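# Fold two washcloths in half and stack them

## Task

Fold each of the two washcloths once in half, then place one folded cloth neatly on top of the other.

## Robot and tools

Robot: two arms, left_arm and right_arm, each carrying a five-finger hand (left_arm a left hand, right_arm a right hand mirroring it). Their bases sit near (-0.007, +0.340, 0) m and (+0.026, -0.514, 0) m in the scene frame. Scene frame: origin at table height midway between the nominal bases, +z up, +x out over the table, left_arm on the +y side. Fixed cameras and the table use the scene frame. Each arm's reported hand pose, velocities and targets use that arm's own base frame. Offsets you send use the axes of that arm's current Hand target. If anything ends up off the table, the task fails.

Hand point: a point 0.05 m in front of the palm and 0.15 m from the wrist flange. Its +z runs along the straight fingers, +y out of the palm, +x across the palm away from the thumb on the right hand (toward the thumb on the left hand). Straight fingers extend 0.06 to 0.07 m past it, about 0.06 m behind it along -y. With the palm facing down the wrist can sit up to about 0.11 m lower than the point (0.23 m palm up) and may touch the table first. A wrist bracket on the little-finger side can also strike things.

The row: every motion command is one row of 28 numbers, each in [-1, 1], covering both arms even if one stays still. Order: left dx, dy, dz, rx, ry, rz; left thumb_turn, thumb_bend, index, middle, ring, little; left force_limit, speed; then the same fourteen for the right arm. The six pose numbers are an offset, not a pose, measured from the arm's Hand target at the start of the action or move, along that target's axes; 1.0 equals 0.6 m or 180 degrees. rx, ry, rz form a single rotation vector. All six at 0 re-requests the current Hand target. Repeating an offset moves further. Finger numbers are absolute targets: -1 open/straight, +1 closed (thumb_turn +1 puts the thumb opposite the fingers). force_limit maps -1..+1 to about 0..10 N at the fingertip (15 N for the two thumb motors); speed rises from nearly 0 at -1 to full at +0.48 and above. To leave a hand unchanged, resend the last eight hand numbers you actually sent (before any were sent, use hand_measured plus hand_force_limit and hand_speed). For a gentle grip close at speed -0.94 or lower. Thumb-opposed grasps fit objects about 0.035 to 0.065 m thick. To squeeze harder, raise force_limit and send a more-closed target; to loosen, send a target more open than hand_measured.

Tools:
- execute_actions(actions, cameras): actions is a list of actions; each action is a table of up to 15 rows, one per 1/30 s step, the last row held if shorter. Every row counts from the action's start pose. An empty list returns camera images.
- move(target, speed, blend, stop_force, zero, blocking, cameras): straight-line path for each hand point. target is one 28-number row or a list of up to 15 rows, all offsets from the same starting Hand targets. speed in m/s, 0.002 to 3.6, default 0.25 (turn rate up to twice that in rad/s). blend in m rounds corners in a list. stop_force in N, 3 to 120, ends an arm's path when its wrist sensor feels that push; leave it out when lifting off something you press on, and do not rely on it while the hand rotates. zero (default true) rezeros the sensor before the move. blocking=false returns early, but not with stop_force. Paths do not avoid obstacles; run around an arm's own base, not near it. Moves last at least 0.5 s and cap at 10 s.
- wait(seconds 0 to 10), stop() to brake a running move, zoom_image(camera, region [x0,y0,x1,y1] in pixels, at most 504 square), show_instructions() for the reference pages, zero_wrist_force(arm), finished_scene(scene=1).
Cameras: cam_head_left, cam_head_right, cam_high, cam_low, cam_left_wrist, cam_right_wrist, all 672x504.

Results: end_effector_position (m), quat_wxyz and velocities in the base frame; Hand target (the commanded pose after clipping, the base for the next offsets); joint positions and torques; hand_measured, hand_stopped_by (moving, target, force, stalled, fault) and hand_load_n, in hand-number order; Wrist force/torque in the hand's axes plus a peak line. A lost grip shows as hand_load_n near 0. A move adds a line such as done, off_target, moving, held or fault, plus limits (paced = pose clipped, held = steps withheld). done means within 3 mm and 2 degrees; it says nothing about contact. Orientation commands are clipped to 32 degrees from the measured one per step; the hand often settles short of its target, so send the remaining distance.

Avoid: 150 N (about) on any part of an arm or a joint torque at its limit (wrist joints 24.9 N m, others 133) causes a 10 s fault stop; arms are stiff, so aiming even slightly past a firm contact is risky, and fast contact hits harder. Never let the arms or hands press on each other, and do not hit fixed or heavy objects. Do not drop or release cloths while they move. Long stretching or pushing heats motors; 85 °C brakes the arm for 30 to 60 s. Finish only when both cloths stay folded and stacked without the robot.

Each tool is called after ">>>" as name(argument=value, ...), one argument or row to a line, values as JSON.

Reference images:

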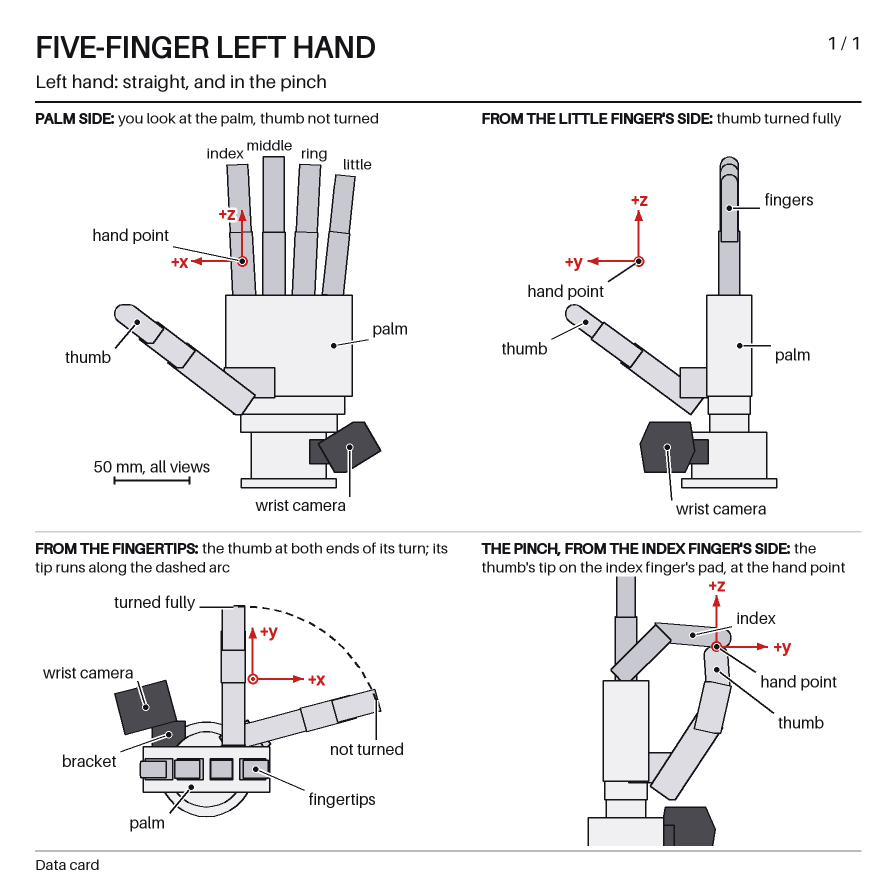

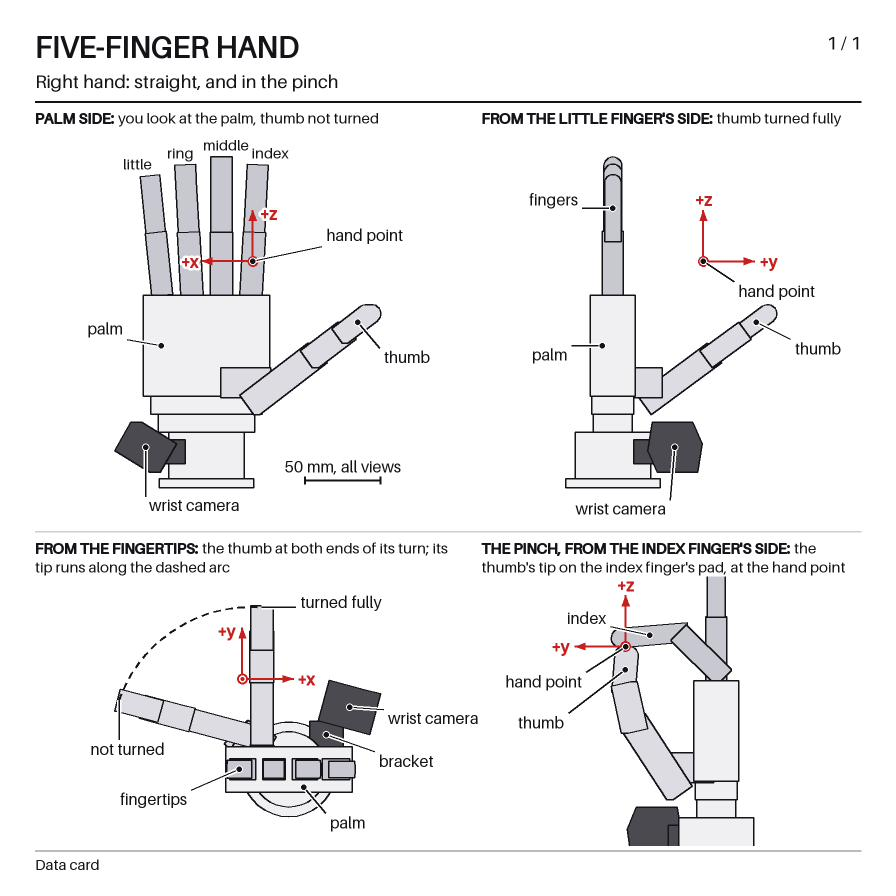

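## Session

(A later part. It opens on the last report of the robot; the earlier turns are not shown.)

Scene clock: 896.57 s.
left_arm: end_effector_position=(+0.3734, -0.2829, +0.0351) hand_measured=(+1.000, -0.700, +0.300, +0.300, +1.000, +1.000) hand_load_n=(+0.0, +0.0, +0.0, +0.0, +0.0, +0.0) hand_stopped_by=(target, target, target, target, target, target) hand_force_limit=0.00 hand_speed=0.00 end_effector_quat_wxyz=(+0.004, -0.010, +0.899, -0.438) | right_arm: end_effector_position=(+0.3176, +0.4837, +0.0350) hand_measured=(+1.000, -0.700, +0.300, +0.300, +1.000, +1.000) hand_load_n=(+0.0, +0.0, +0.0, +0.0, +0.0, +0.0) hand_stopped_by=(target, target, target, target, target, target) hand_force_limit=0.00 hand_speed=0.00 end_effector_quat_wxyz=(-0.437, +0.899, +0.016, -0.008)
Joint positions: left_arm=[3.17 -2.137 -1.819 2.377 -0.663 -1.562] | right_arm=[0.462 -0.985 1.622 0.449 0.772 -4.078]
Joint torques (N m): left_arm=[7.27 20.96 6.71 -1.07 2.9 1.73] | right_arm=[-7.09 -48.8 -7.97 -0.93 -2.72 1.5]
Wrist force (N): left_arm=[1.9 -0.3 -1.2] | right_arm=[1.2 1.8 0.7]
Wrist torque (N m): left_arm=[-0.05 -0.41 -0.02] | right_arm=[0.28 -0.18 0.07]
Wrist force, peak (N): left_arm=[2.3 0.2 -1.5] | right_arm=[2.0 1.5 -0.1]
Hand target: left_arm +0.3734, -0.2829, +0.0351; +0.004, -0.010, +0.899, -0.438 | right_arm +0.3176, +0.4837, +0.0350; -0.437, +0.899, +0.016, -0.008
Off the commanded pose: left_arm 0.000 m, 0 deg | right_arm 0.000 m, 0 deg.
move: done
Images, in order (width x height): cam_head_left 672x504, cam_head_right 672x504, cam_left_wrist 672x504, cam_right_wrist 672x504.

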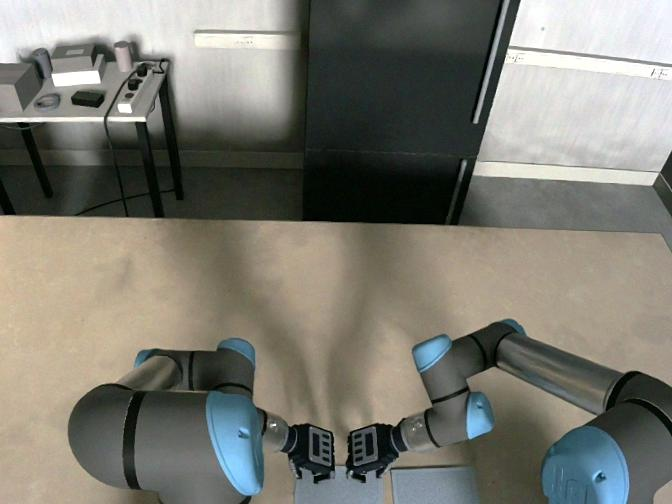

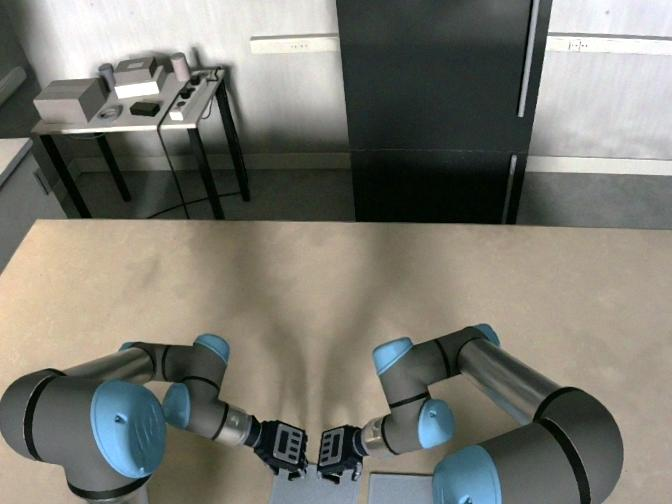

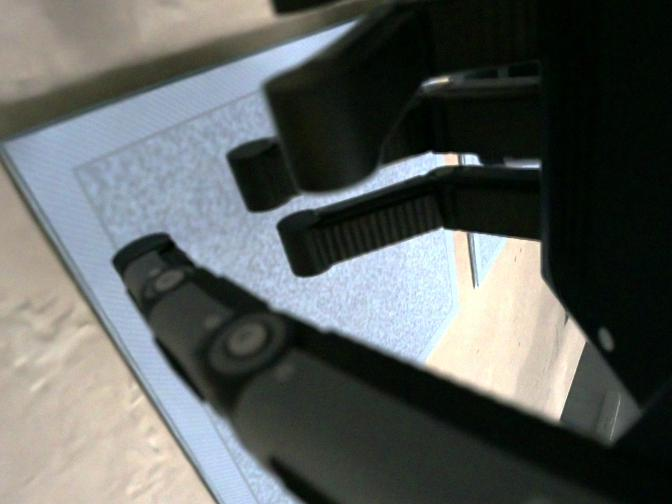

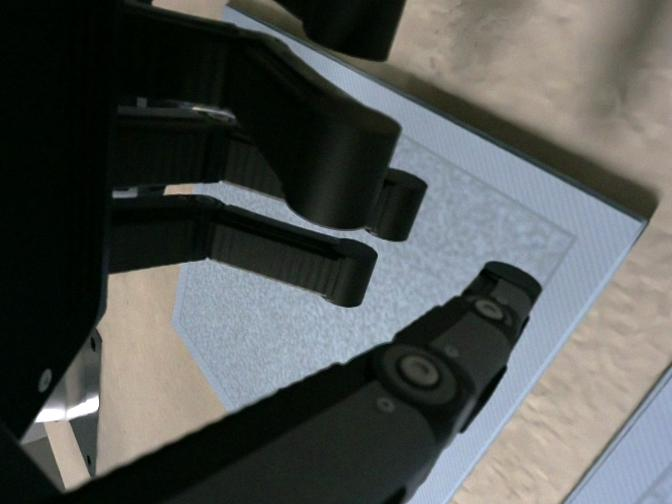

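>>> move(
  target=[
    [-0.01,0.0131,0.0103,0,0,0,1,-0.7,0.3,0.3,1,1,0,0,-0.0067,0.0131,0.0103,0,0,0,1,-0.7,0.3,0.3,1,1,0,0],
    [-0.01,0.042,0.0329,0,0,0,1,-0.7,0.3,0.3,1,1,0,0,-0.0067,0.042,0.0329,0,0,0,1,-0.7,0.3,0.3,1,1,0,0],
  ],
  speed=[0.03,0.012],
  stop_force=3,
  cameras=["cam_left_wrist","cam_right_wrist"],
)

Scene clock: 923.37 s.
left_arm: end_effector_position=(+0.3794, -0.2828, +0.0186) hand_measured=(+1.000, -0.700, +0.300, +0.300, +1.000, +1.000) hand_load_n=(-0.5, -0.5, +0.0, +0.0, +0.0, +0.0) hand_stopped_by=(target, target, target, target, target, target) hand_force_limit=0.00 hand_speed=0.00 end_effector_quat_wxyz=(+0.004, -0.010, +0.899, -0.438) | right_arm: end_effector_position=(+0.3135, +0.4836, +0.0184) hand_measured=(+1.000, -0.700, +0.300, +0.300, +1.000, +1.000) hand_load_n=(-0.5, -0.5, +0.0, +0.0, +0.0, +0.0) hand_stopped_by=(target, target, target, target, target, target) hand_force_limit=0.00 hand_speed=0.00 end_effector_quat_wxyz=(-0.437, +0.899, +0.016, -0.008)
Joint positions: left_arm=[3.169 -2.177 -1.807 2.404 -0.663 -1.562] | right_arm=[0.465 -0.967 1.644 0.406 0.773 -4.074]
Joint torques (N m): left_arm=[-5.5 47.82 19.24 -3.5 -1.09 -1.48] | right_arm=[5.48 -46.95 -20.04 3.77 0.88 0.35]
Wrist force (N): left_arm=[2.0 -3.7 -4.6] | right_arm=[1.2 -2.2 -2.0]
Wrist torque (N m): left_arm=[-0.21 -0.48 0.02] | right_arm=[0.02 -0.15 0.01]
Wrist force, peak (N): left_arm=[1.8 -7.1 -7.6] | right_arm=[0.9 -5.8 -4.7]
Hand target: left_arm +0.3794, -0.2828, +0.0186; +0.004, -0.010, +0.899, -0.438 (not the last commanded pose) | right_arm +0.3135, +0.4836, +0.0184; -0.437, +0.899, +0.016, -0.008 (not the last commanded pose)
Off the commanded pose: left_arm 0.016 m, 0 deg | right_arm 0.015 m, 0 deg.
move: contact (left_arm, right_arm); path passed 1 of 2 targets
Images, in order (width x height): cam_left_wrist 672x504, cam_right_wrist 672x504.

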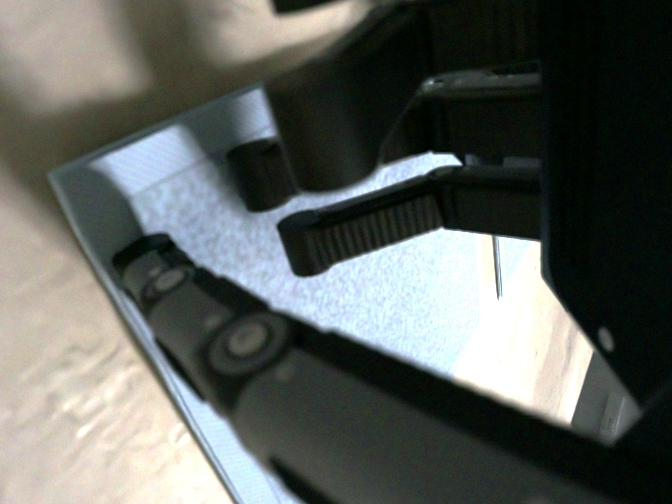

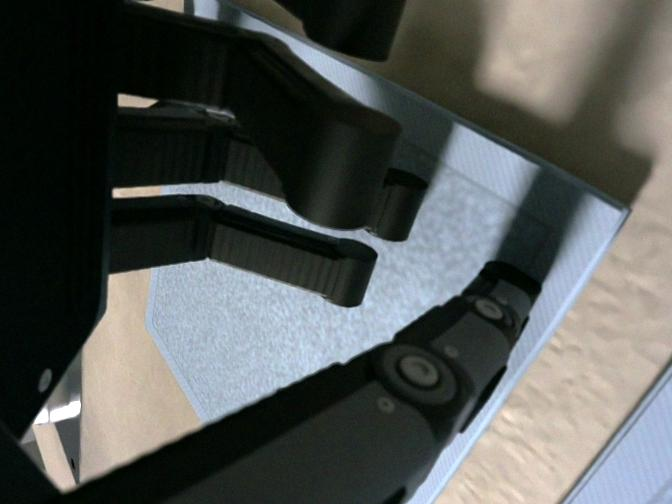

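>>> execute_actions(
  actions=[
    [[0,0.00158,0.00123,0,0,0,1,-0.2,0.3,0.3,1,1,0,-0.88,0,0.00158,0.00123,0,0,0,1,-0.2,0.3,0.3,1,1,0,-0.88]],
    [[0,0.00158,0.00123,0,0,0,1,-0.2,0.3,0.3,1,1,0,-0.88,0,0.00158,0.00123,0,0,0,1,-0.2,0.3,0.3,1,1,0,-0.88]],
    [[0,0.00158,0.00123,0,0,0,1,-0.2,0.3,0.3,1,1,0,-0.88,0,0.00158,0.00123,0,0,0,1,-0.2,0.3,0.3,1,1,0,-0.88]],
    [[0,0.00158,0.00123,0,0,0,1,-0.2,0.3,0.3,1,1,0,-0.88,0,0.00158,0.00123,0,0,0,1,-0.2,0.3,0.3,1,1,0,-0.88]],
  ],
  cameras=["cam_left_wrist","cam_right_wrist"],
)

Scene clock: 962.37 s.
left_arm: end_effector_position=(+0.3793, -0.2828, +0.0138) hand_measured=(+1.000, -0.320, +0.300, +0.300, +1.000, +1.000) hand_load_n=(+0.5, +8.5, +0.0, -2.0, +0.0, +0.5) hand_stopped_by=(target, force, target, target, target, target) hand_force_limit=0.00 hand_speed=-0.88 end_effector_quat_wxyz=(+0.004, -0.010, +0.899, -0.438) | right_arm: end_effector_position=(+0.3135, +0.4836, +0.0136) hand_measured=(+1.000, -0.560, +0.300, +0.300, +1.000, +1.000) hand_load_n=(-3.0, +1.5, +0.0, -4.0, +0.5, +0.0) hand_stopped_by=(target, force, target, target, target, target) hand_force_limit=0.00 hand_speed=-0.88 end_effector_quat_wxyz=(-0.437, +0.899, +0.016, -0.008)
Joint positions: left_arm=[3.169 -2.185 -1.809 2.415 -0.663 -1.562] | right_arm=[0.465 -0.96 1.647 0.396 0.773 -4.074]
Joint torques (N m): left_arm=[6.65 21.07 5.17 -0.43 0.02 1.51] | right_arm=[-2.96 2.05 8.78 -5.48 6.87 -1.26]
Wrist force (N): left_arm=[1.6 -5.9 -4.6] | right_arm=[0.4 -50.4 -48.8]
Wrist torque (N m): left_arm=[-0.11 -0.44 0.07] | right_arm=[-2.23 0.59 -0.78]
Wrist force, peak (N): left_arm=[1.7 -9.3 -12.9] | right_arm=[0.5 -50.9 -48.7]
Hand target: left_arm +0.3793, -0.2828, +0.0138; +0.004, -0.010, +0.899, -0.438 | right_arm +0.3135, +0.4835, +0.0135; -0.437, +0.899, +0.016, -0.008
Off the commanded pose: left_arm 0.000 m, 0 deg | right_arm 0.000 m, 0 deg.
Images, in order (width x height): cam_left_wrist 672x504, cam_right_wrist 672x504.

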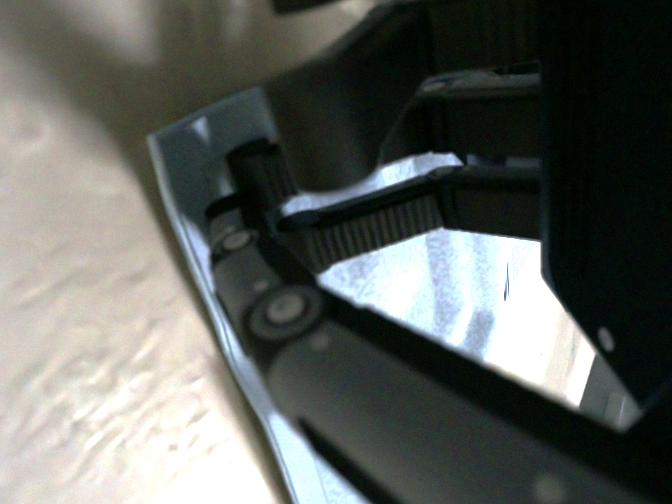

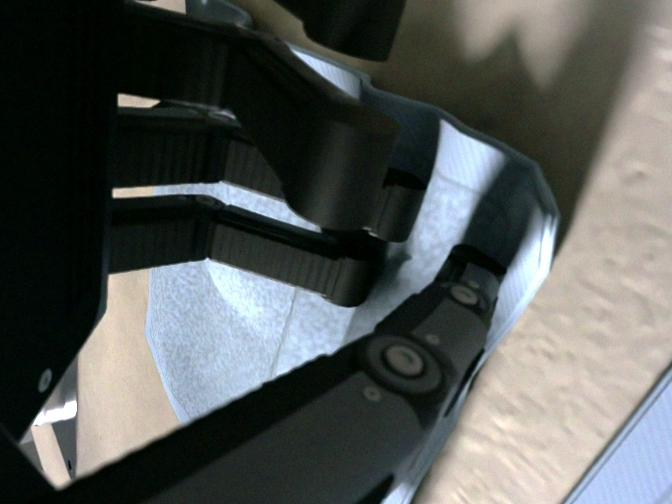

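>>> execute_actions(
  actions=[
    [[0,0,0,0,0,0,1,-0.2,0.3,0.3,1,1,0,-0.88,0,-0.0046,-0.0036,0,0,0,1,-0.2,0.3,0.3,1,1,0,-0.88]],
  ],
  cameras=[],
)

Scene clock: 972.33 s.
left_arm: end_effector_position=(+0.3793, -0.2828, +0.0138) hand_measured=(+1.000, -0.320, +0.300, +0.300, +1.000, +1.000) hand_load_n=(+1.0, +8.5, +0.0, -2.0, +0.5, +0.0) hand_stopped_by=(target, force, target, target, target, target) hand_force_limit=0.00 hand_speed=-0.88 end_effector_quat_wxyz=(+0.004, -0.010, +0.899, -0.438) | right_arm: end_effector_position=(+0.3135, +0.4835, +0.0170) hand_measured=(+1.000, -0.560, +0.300, +0.300, +1.000, +1.000) hand_load_n=(+0.0, +1.0, +0.0, +0.0, +0.0, +0.0) hand_stopped_by=(target, force, target, target, target, target) hand_force_limit=0.00 hand_speed=-0.88 end_effector_quat_wxyz=(-0.437, +0.899, +0.016, -0.008)
Joint positions: left_arm=[3.169 -2.185 -1.809 2.415 -0.663 -1.562] | right_arm=[0.465 -0.965 1.645 0.404 0.773 -4.074]
Joint torques (N m): left_arm=[7.62 20.8 5.93 -0.57 1.71 0.14] | right_arm=[-1.26 -48.05 -19.68 3.78 -2.41 -0.32]
Wrist force (N): left_arm=[1.7 -6.1 -4.6] | right_arm=[1.2 -0.6 -0.3]
Wrist torque (N m): left_arm=[-0.14 -0.46 0.08] | right_arm=[0.16 -0.16 0.01]
Wrist force, peak (N): left_arm=[1.6 -6.6 -5.1] | right_arm=[0.6 -51.2 -49.0]
Hand target: left_arm +0.3793, -0.2828, +0.0138; +0.004, -0.010, +0.899, -0.438 | right_arm +0.3135, +0.4836, +0.0171; -0.437, +0.899, +0.016, -0.008
Off the commanded pose: left_arm 0.000 m, 0 deg | right_arm 0.000 m, 0 deg.
No camera images: "cameras" was empty.

>>> execute_actions(
  actions=[
    [[0,0,0,0,0,0,1,-0.2,0.3,0.3,1,1,0,-0.88,0,0.0008,0.0006,0,0,0,1,-0.15,0.3,0.3,1,1,0.1,-0.85]],
    [[0,0,0,0,0,0,1,-0.2,0.3,0.3,1,1,0,-0.88,0,0.0005,0.0004,0,0,0,1,-0.15,0.3,0.3,1,1,0.1,-0.85]],
    [[0,0,0,0,0,0,1,-0.2,0.3,0.3,1,1,0,-0.88,0,0,0,0,0,0,1,-0.15,0.3,0.3,1,1,0.1,-0.85]],
  ],
  cameras=["cam_right_wrist"],
)

Scene clock: 988.23 s.
left_arm: end_effector_position=(+0.3793, -0.2828, +0.0138) hand_measured=(+1.000, -0.320, +0.300, +0.300, +1.000, +1.000) hand_load_n=(+1.0, +8.5, +0.0, -2.5, +0.0, +0.0) hand_stopped_by=(target, force, target, target, target, target) hand_force_limit=0.00 hand_speed=-0.88 end_effector_quat_wxyz=(+0.004, -0.010, +0.899, -0.438) | right_arm: end_effector_position=(+0.3135, +0.4835, +0.0161) hand_measured=(+1.000, -0.458, +0.300, +0.300, +1.000, +1.000) hand_load_n=(+0.5, +8.5, +0.0, +1.0, +0.0, +0.5) hand_stopped_by=(target, force, target, target, target, target) hand_force_limit=0.10 hand_speed=-0.85 end_effector_quat_wxyz=(-0.437, +0.899, +0.016, -0.008)
Joint positions: left_arm=[3.169 -2.185 -1.809 2.415 -0.663 -1.562] | right_arm=[0.465 -0.964 1.646 0.402 0.773 -4.074]
Joint torques (N m): left_arm=[6.25 21.81 4.55 -0.16 1.81 -1.64] | right_arm=[-3.37 -27.98 -5.31 -1 -0.08 -1.38]
Wrist force (N): left_arm=[1.8 -5.4 -3.9] | right_arm=[1.2 -5.3 -4.7]
Wrist torque (N m): left_arm=[-0.10 -0.47 0.08] | right_arm=[-0.06 -0.08 -0.12]
Wrist force, peak (N): left_arm=[1.7 -6.5 -5.1] | right_arm=[1.4 -6.6 -5.5]
Hand target: left_arm +0.3793, -0.2828, +0.0138; +0.004, -0.010, +0.899, -0.438 | right_arm +0.3135, +0.4835, +0.0161; -0.437, +0.899, +0.016, -0.008
Off the commanded pose: left_arm 0.000 m, 0 deg | right_arm 0.000 m, 0 deg.
Images, in order (width x height): cam_right_wrist 672x504.

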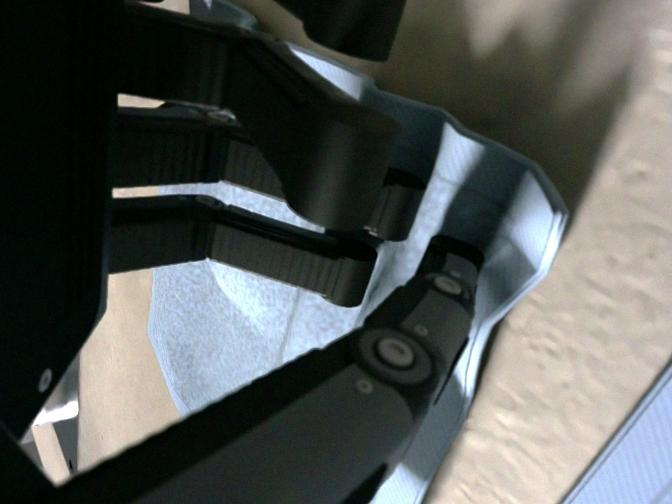

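>>> zoom_image(
  camera="cam_right_wrist",
  region=[290, 100, 600, 400],
)

Scaled by 1.626 from the camera's 672x504 image, which has a finer 960x720 frame.

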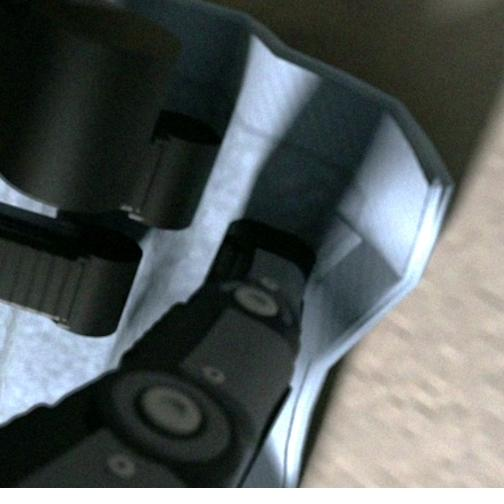

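>>> execute_actions(
  actions=[
    [[0,0,0,0,0,0,1,-0.2,0.3,0.3,1,1,0,-0.88,0,-0.0004,-0.0003,0,0,0,1,-0.1,0.3,0.3,1,1,0.5,-0.85]],
    [[0,0,0,0,0,0,1,-0.2,0.3,0.3,1,1,0,-0.88,0,0,0,0,0,0,1,-0.1,0.3,0.3,1,1,0.5,-0.85]],
    [[0,0,0,0,0,0,1,-0.2,0.3,0.3,1,1,0,-0.88,0,0,0,0,0,0,1,-0.1,0.3,0.3,1,1,0.5,-0.85]],
  ],
  cameras=["cam_right_wrist","cam_left_wrist"],
)

Scene clock: 1012.03 s.
left_arm: end_effector_position=(+0.3793, -0.2828, +0.0138) hand_measured=(+1.000, -0.320, +0.300, +0.300, +1.000, +1.000) hand_load_n=(+1.0, +8.5, +0.0, -2.5, +0.0, +0.0) hand_stopped_by=(target, force, target, target, target, target) hand_force_limit=0.00 hand_speed=-0.88 end_effector_quat_wxyz=(+0.004, -0.010, +0.899, -0.438) | right_arm: end_effector_position=(+0.3135, +0.4835, +0.0164) hand_measured=(+1.000, -0.430, +0.300, +0.300, +1.000, +1.000) hand_load_n=(+1.0, +10.5, +0.0, +2.0, +0.0, +0.0) hand_stopped_by=(target, force, target, target, target, target) hand_force_limit=0.50 hand_speed=-0.85 end_effector_quat_wxyz=(-0.437, +0.899, +0.016, -0.008)
Joint positions: left_arm=[3.169 -2.185 -1.809 2.415 -0.663 -1.562] | right_arm=[0.465 -0.965 1.645 0.402 0.773 -4.074]
Joint torques (N m): left_arm=[6.82 20.49 4.77 -0.44 1.82 -1.89] | right_arm=[3.96 -44.09 -18.68 3.43 1.36 0.42]
Wrist force (N): left_arm=[1.7 -6.2 -4.8] | right_arm=[1.0 -5.6 -5.1]
Wrist torque (N m): left_arm=[-0.12 -0.46 0.08] | right_arm=[-0.01 -0.04 -0.11]
Wrist force, peak (N): left_arm=[1.7 -6.7 -5.2] | right_arm=[1.3 -6.8 -5.4]
Hand target: left_arm +0.3793, -0.2828, +0.0138; +0.004, -0.010, +0.899, -0.438 | right_arm +0.3135, +0.4835, +0.0164; -0.437, +0.899, +0.016, -0.008
Off the commanded pose: left_arm 0.000 m, 0 deg | right_arm 0.000 m, 0 deg.
Images, in order (width x height): cam_left_wrist 672x504, cam_right_wrist 672x504.

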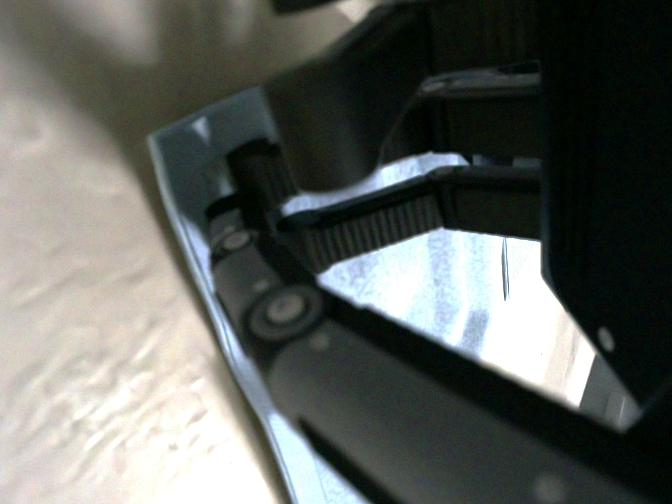

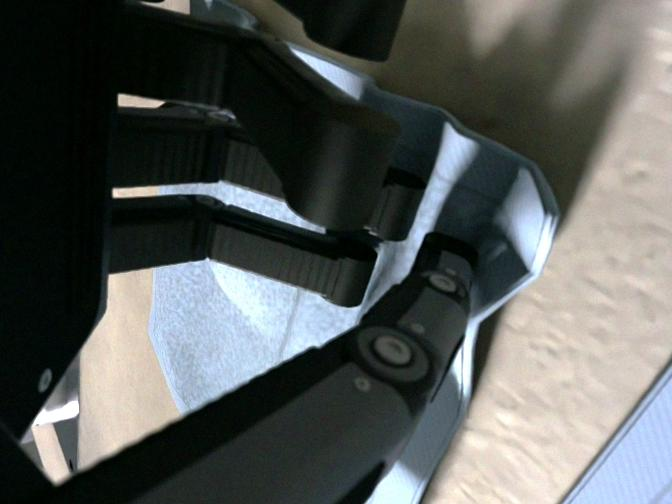

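>>> move(
  target=[0,-0.0525,-0.0411,0,0,0,1,-0.2,0.3,0.3,1,1,0,-0.88,0,-0.0525,-0.0411,0,0,0,1,-0.1,0.3,0.3,1,1,0.5,-0.85],
  speed=0.05,
  cameras=["all"],
)

Scene clock: 1021.30 s.
left_arm: end_effector_position=(+0.3794, -0.2828, +0.0537) hand_measured=(+1.000, -0.320, +0.300, +0.300, +1.000, +1.000) hand_load_n=(+1.0, +6.0, +0.0, +1.0, +0.0, +0.0) hand_stopped_by=(target, force, target, target, target, target) hand_force_limit=0.00 hand_speed=-0.88 end_effector_quat_wxyz=(+0.004, -0.010, +0.899, -0.438) | right_arm: end_effector_position=(+0.3135, +0.4836, +0.0562) hand_measured=(+1.000, -0.426, +0.300, +0.300, +1.000, +1.000) hand_load_n=(+0.0, +0.0, +0.0, +0.0, +0.0, +0.0) hand_stopped_by=(target, force, target, target, target, target) hand_force_limit=0.50 hand_speed=-0.85 end_effector_quat_wxyz=(-0.437, +0.899, +0.016, -0.008)
Joint positions: left_arm=[3.169 -2.116 -1.791 2.327 -0.663 -1.562] | right_arm=[0.466 -1.02 1.616 0.488 0.773 -4.073]
Joint torques (N m): left_arm=[5.1 48.54 20.95 -3.99 1.95 1.75] | right_arm=[-1.4 -47.46 -22.01 3.93 -0.48 -1.46]
Wrist force (N): left_arm=[1.9 -0.3 -1.7] | right_arm=[1.0 1.6 0.4]
Wrist torque (N m): left_arm=[-0.01 -0.44 -0.02] | right_arm=[0.24 -0.10 0.06]
Wrist force, peak (N): left_arm=[1.5 -6.6 -5.0] | right_arm=[1.4 -6.2 -5.4]
Hand target: left_arm +0.3794, -0.2827, +0.0538; +0.004, -0.010, +0.899, -0.438 | right_arm +0.3136, +0.4836, +0.0564; -0.437, +0.899, +0.016, -0.008
Off the commanded pose: left_arm 0.000 m, 0 deg | right_arm 0.000 m, 0 deg.
move: done

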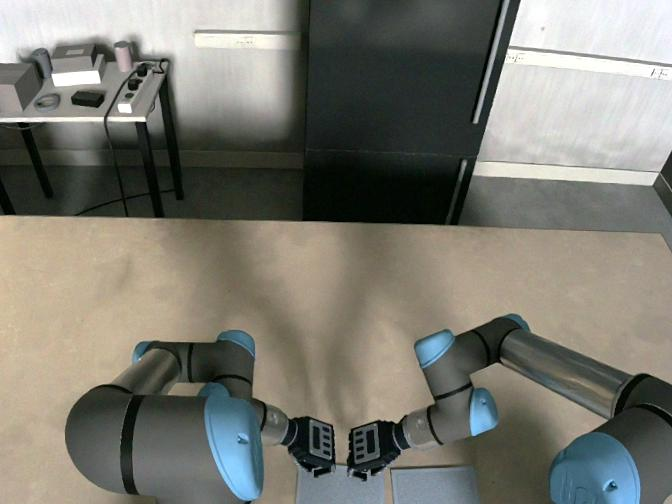

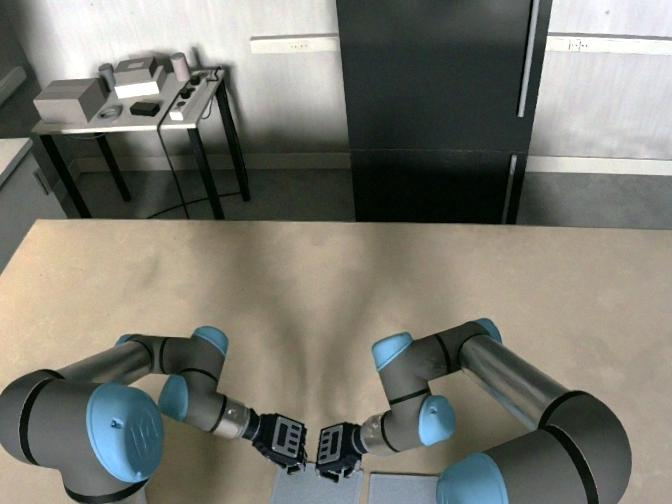

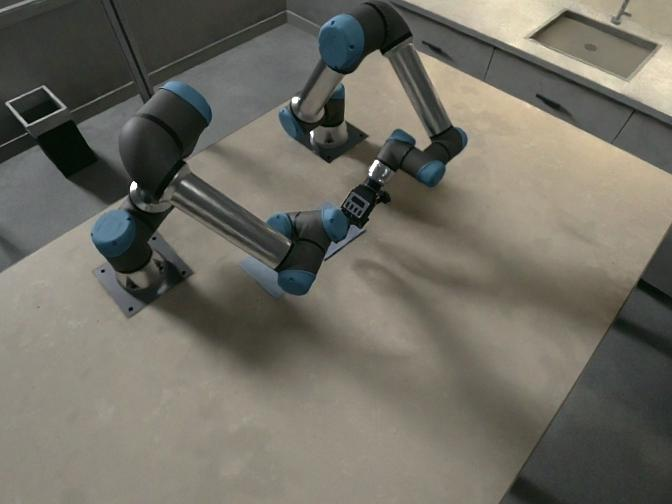

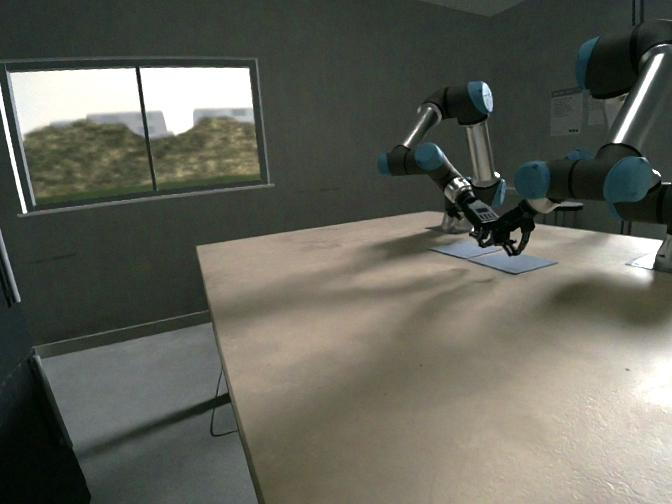

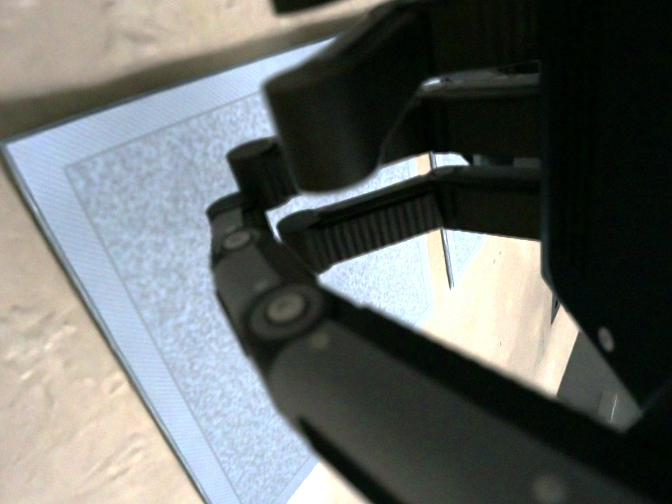

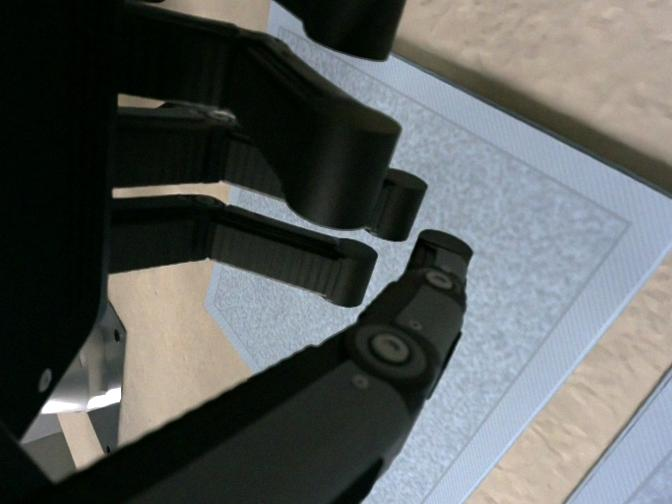

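>>> move(
  target=[
    [-0.024,-0.0112,-0.0973,-0.0436,-0.366,-0.3413,1,-0.8,0.32,0.32,1,1,0,0,0.0317,-0.0107,-0.0908,-0.0436,0.366,0.3413,1,-0.8,0.32,0.32,1,1,0,0],
    [-0.0423,0.009,-0.0013,-0.0436,-0.366,-0.3413,1,-0.8,0.32,0.32,1,1,0,0,0.0493,0.0155,-0.0025,-0.0436,0.366,0.3413,1,-0.8,0.32,0.32,1,1,0,0],
  ],
  speed=0.25,
  blend=[0.01,0],
  cameras=["cam_head_left","cam_head_right","cam_left_wrist","cam_right_wrist"],
)

Scene clock: 1148.60 s.
left_arm: end_effector_position=(+0.3952, -0.2492, +0.0852) hand_measured=(+1.000, -0.800, +0.320, +0.320, +1.000, +1.000) hand_load_n=(+0.0, +0.0, +0.0, +0.0, +0.0, +0.0) hand_stopped_by=(target, target, target, target, target, target) hand_force_limit=0.00 hand_speed=0.00 end_effector_quat_wxyz=(-0.252, +0.660, -0.659, +0.256) end_effector_velocity=(+0.000, +0.001, +0.002) end_effector_angular_velocity=(+0.000, -0.003, -0.001) | right_arm: end_effector_position=(+0.3358, +0.4530, +0.0850) hand_measured=(+1.000, -0.800, +0.320, +0.320, +1.000, +1.000) hand_load_n=(+0.0, +0.0, +0.0, +0.0, +0.0, +0.0) hand_stopped_by=(target, target, target, target, target, target) hand_force_limit=0.00 hand_speed=0.00 end_effector_quat_wxyz=(-0.263, +0.678, -0.640, +0.246)
Joint positions: left_arm=[2.861 -1.72 -1.976 2.841 -1.753 -3.355] | right_arm=[0.804 -1.129 1.608 0.502 2.043 -2.541]
Joint velocities: left_arm=[0.002 0.005 0 -0.001 0.001 0.002] | right_arm=[within noise]
Joint torques (N m): left_arm=[7.77 36.32 12.14 -2.37 1.56 1.61] | right_arm=[-5.8 -46.26 -9.71 3.55 -1.14 -1.49]
Wrist force (N): left_arm=[1.7 0.3 -1.4] | right_arm=[0.5 1.4 0.6]
Wrist torque (N m): left_arm=[0.08 -0.31 -0.04] | right_arm=[0.26 -0.08 0.23]
Wrist force, peak (N): left_arm=[4.4 3.2 1.2] | right_arm=[-1.2 4.4 3.5]
Hand target: left_arm +0.3952, -0.2492, +0.0853; -0.252, +0.660, -0.659, +0.256 (not the last commanded pose) | right_arm +0.3358, +0.4529, +0.0851; -0.263, +0.678, -0.640, +0.246 (not the last commanded pose)
Off the commanded pose: left_arm 0.047 m, 1 deg | right_arm 0.044 m, 1 deg.
move: held (left_arm, right_arm; a check stopped the path); limits=held
pose unreachable (left arm): on one or more control steps of this call, first in action 0 (counted from 0), this arm could not follow its commanded pose, so it was not sent that pose on those steps. It may still have moved: this result reports where it is.
cause: moving toward the commanded pose would bring a part of the arm too close to another arm (a part of this arm just beyond joint 4 (wrist 1) and a part of the right arm just beyond its joint 4 (wrist 1), along the way the arms are being sent, or toward where that arm still pushes).
pose unreachable (right arm): on one or more control steps of this call, first in action 0 (counted from 0), this arm could not follow its commanded pose, so it was not sent that pose on those steps. It may still have moved: this result reports where it is.
cause: moving toward the commanded pose would bring a part of the arm too close to another arm (a part of this arm just beyond joint 4 (wrist 1) and a part of the left arm just beyond its joint 4 (wrist 1), along the way the arms are being sent, or toward where that arm still pushes).
Images, in order (width x height): cam_head_left 672x504, cam_head_right 672x504, cam_left_wrist 672x504, cam_right_wrist 672x504.

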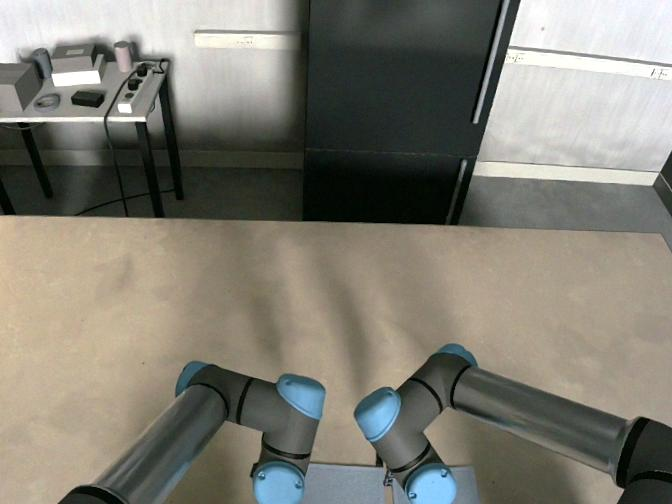

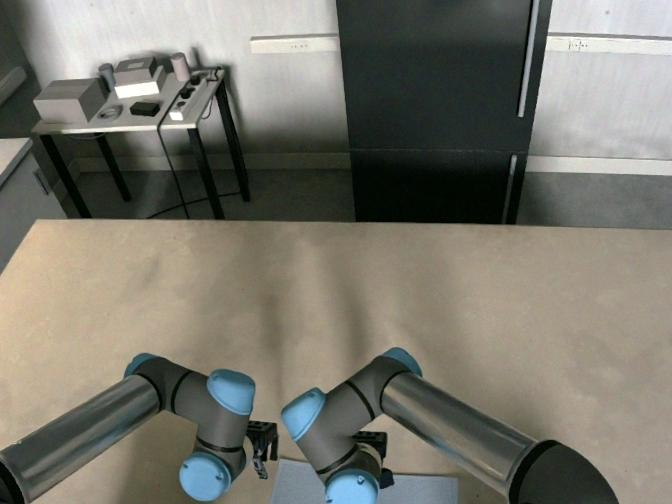

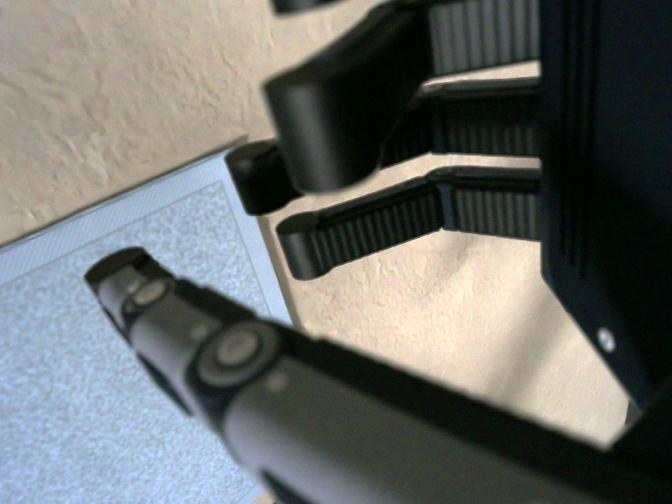

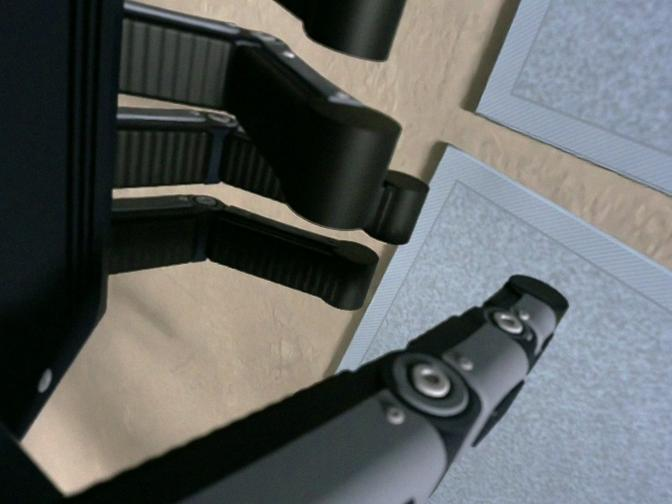

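>>> move(
  target=[
    [0.01,0.01,0.01,-0.0009,0.1053,0.1163,1,-0.8,0.32,0.32,1,1,0,0,-0.01,0.01,0.01,-0.0005,-0.1059,-0.1165,1,-0.8,0.32,0.32,1,1,0,0],
    [0.0393,0.0382,0.0443,-0.0009,0.1053,0.1163,1,-0.8,0.32,0.32,1,1,0,0,-0.0345,0.0407,0.042,-0.0005,-0.1059,-0.1165,1,-0.8,0.32,0.32,1,1,0,0],
  ],
  speed=[0.3,0.1],
  blend=[0.01,0],
  cameras=["cam_head_left","cam_head_right","cam_left_wrist","cam_right_wrist"],
)

Scene clock: 1213.17 s.
left_arm: end_effector_position=(+0.3960, -0.2728, +0.0505) hand_measured=(+1.000, -0.800, +0.320, +0.320, +1.000, +1.000) hand_load_n=(+0.0, +0.0, +0.0, +0.0, +0.0, +0.0) hand_stopped_by=(target, target, target, target, target, target) hand_force_limit=0.00 hand_speed=0.00 end_effector_quat_wxyz=(+0.182, -0.480, +0.800, -0.310) | right_arm: end_effector_position=(+0.3334, +0.4736, +0.0503) hand_measured=(+1.000, -0.800, +0.320, +0.320, +1.000, +1.000) hand_load_n=(+0.0, +0.0, +0.0, +0.0, +0.0, +0.0) hand_stopped_by=(target, target, target, target, target, target) hand_force_limit=0.00 hand_speed=0.00 end_effector_quat_wxyz=(-0.315, +0.814, -0.455, +0.174)
Joint positions: left_arm=[2.975 -1.789 -1.999 2.925 -1.35 -2.899] | right_arm=[0.702 -1.147 1.704 0.282 1.669 -3.029]
Joint torques (N m): left_arm=[-7.62 11.48 23.87 0.45 -1.56 -1.9] | right_arm=[5.48 -27.93 -22.97 -1.67 1.91 1.29]
Wrist force (N): left_arm=[1.7 1.0 -1.4] | right_arm=[0.7 1.3 0.8]
Wrist torque (N m): left_arm=[0.17 -0.31 0.11] | right_arm=[0.21 -0.13 0.02]
Wrist force, peak (N): left_arm=[1.9 0.5 -1.6] | right_arm=[0.6 1.7 1.3]
Hand target: left_arm +0.3960, -0.2729, +0.0504; +0.182, -0.480, +0.801, -0.310 | right_arm +0.3334, +0.4736, +0.0501; -0.315, +0.814, -0.455, +0.174
Off the commanded pose: left_arm 0.000 m, 0 deg | right_arm 0.000 m, 0 deg.
move: done
Images, in order (width x height): cam_head_left 672x504, cam_head_right 672x504, cam_left_wrist 672x504, cam_right_wrist 672x504.

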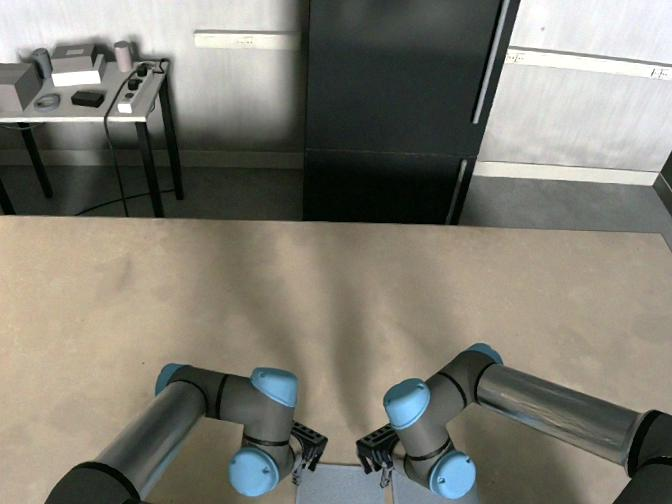

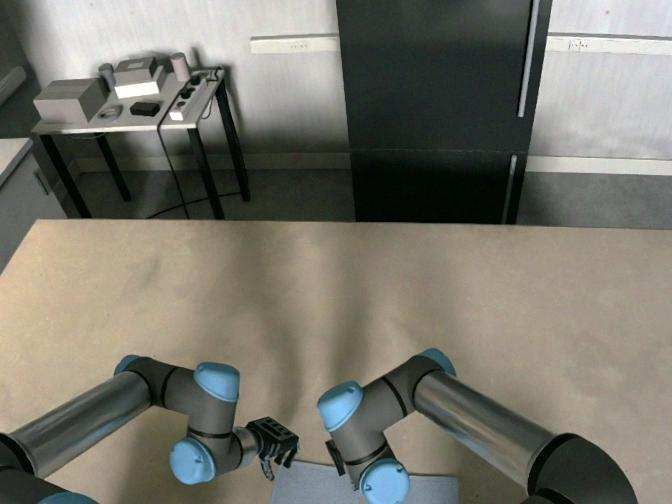

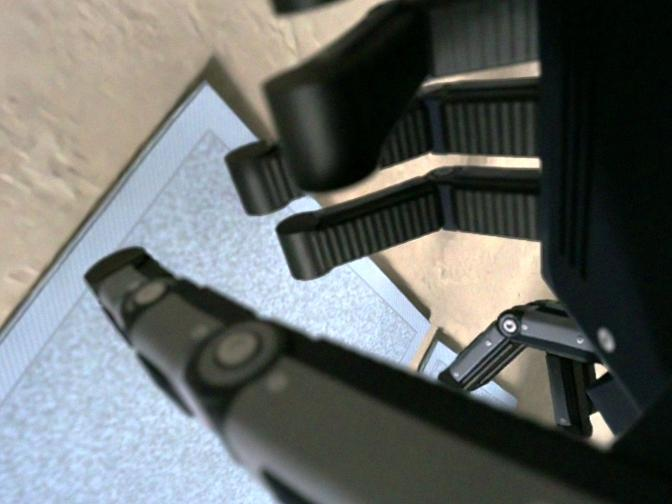

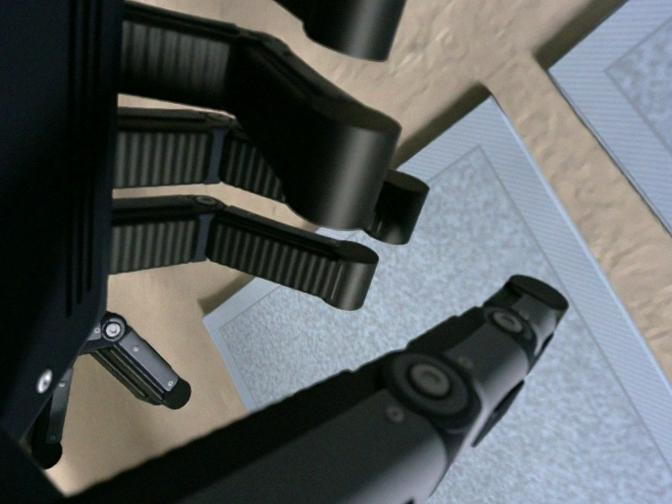

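>>> move(
  target=[-0.01,0.008,0.0377,0,-0.0557,-0.0619,1,-0.8,0.32,0.32,1,1,0,0,0.0132,0.0087,0.0372,0,0.0557,0.0619,1,-0.8,0.32,0.32,1,1,0,0],
  speed=0.1,
  cameras=["cam_head_left","cam_head_right","cam_left_wrist","cam_right_wrist"],
)

Scene clock: 1255.90 s.
left_arm: end_effector_position=(+0.4090, -0.2732, +0.0304) hand_measured=(+1.000, -0.800, +0.320, +0.320, +1.000, +1.000) hand_load_n=(+0.0, +0.0, +0.0, +0.0, +0.0, +0.0) hand_stopped_by=(target, target, target, target, target, target) hand_force_limit=0.00 hand_speed=0.00 end_effector_quat_wxyz=(+0.220, -0.580, +0.731, -0.283) end_effector_velocity=(+0.000, +0.000, -0.001) end_effector_angular_velocity=(+0.002, +0.000, +0.004) | right_arm: end_effector_position=(+0.3470, +0.4728, +0.0301) hand_measured=(+1.000, -0.800, +0.320, +0.320, +1.000, +1.000) hand_load_n=(+0.0, +0.0, +0.0, +0.0, +0.0, +0.0) hand_stopped_by=(target, target, target, target, target, target) hand_force_limit=0.00 hand_speed=0.00 end_effector_quat_wxyz=(-0.290, +0.748, -0.557, +0.213)
Joint positions: left_arm=[2.891 -1.837 -1.994 2.994 -1.579 -3.159] | right_arm=[0.755 -1.073 1.66 0.301 1.873 -2.785]
Joint velocities: left_arm=[-0.001 -0.002 0.001 0 -0.005 -0.003] | right_arm=[within noise]
Joint torques (N m): left_arm=[-7.77 12.16 23.56 0.66 -2 -1.98] | right_arm=[6.23 -31.3 -21.92 3.22 1.99 1.03]
Wrist force (N): left_arm=[2.0 0.5 -1.3] | right_arm=[0.4 1.5 0.3]
Wrist torque (N m): left_arm=[0.09 -0.34 0.15] | right_arm=[0.27 -0.06 0.04]
Wrist force, peak (N): left_arm=[1.8 0.9 -1.6] | right_arm=[1.3 1.7 0.7]
Hand target: left_arm +0.4090, -0.2732, +0.0303; +0.220, -0.580, +0.731, -0.283 | right_arm +0.3470, +0.4728, +0.0301; -0.290, +0.748, -0.558, +0.213
Off the commanded pose: left_arm 0.000 m, 0 deg | right_arm 0.000 m, 0 deg.
move: done
Images, in order (width x height): cam_head_left 672x504, cam_head_right 672x504, cam_left_wrist 672x504, cam_right_wrist 672x504.

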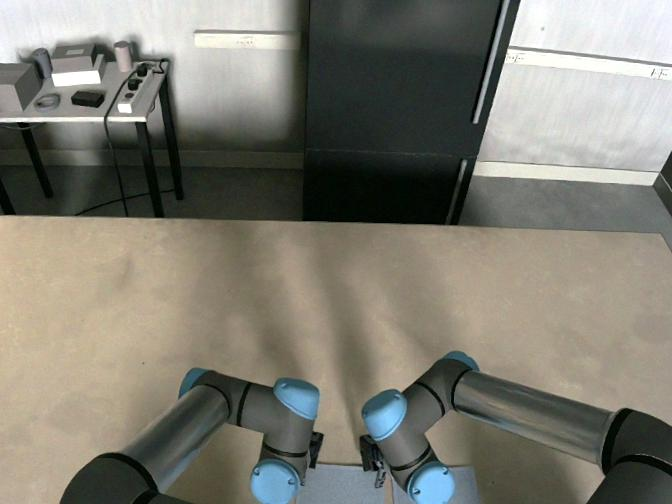

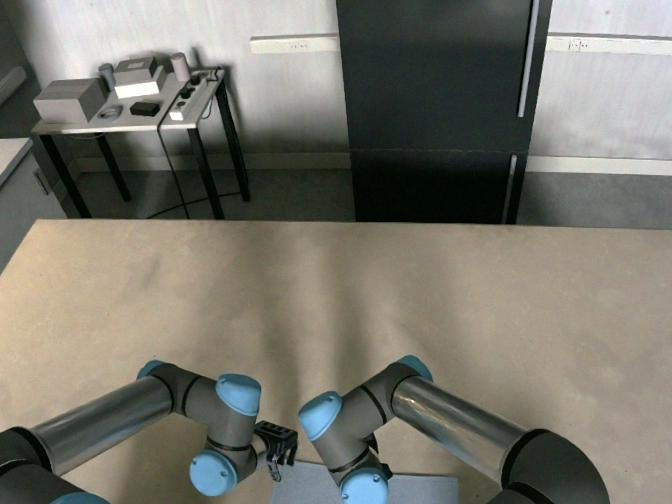

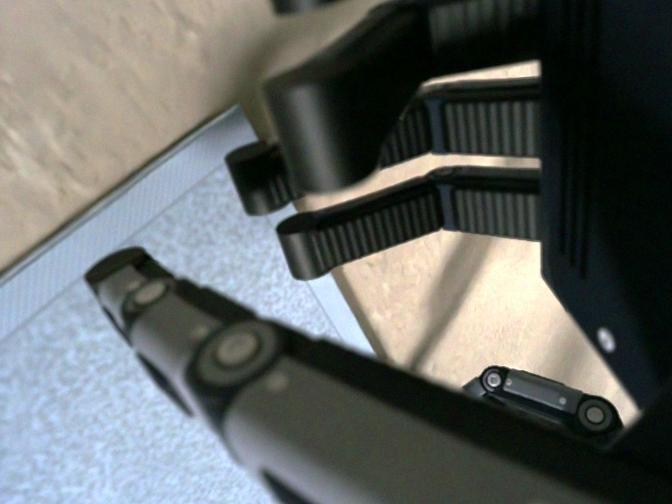

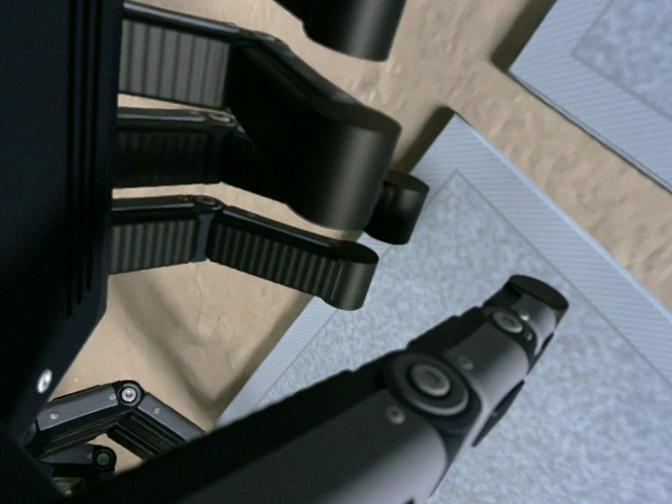

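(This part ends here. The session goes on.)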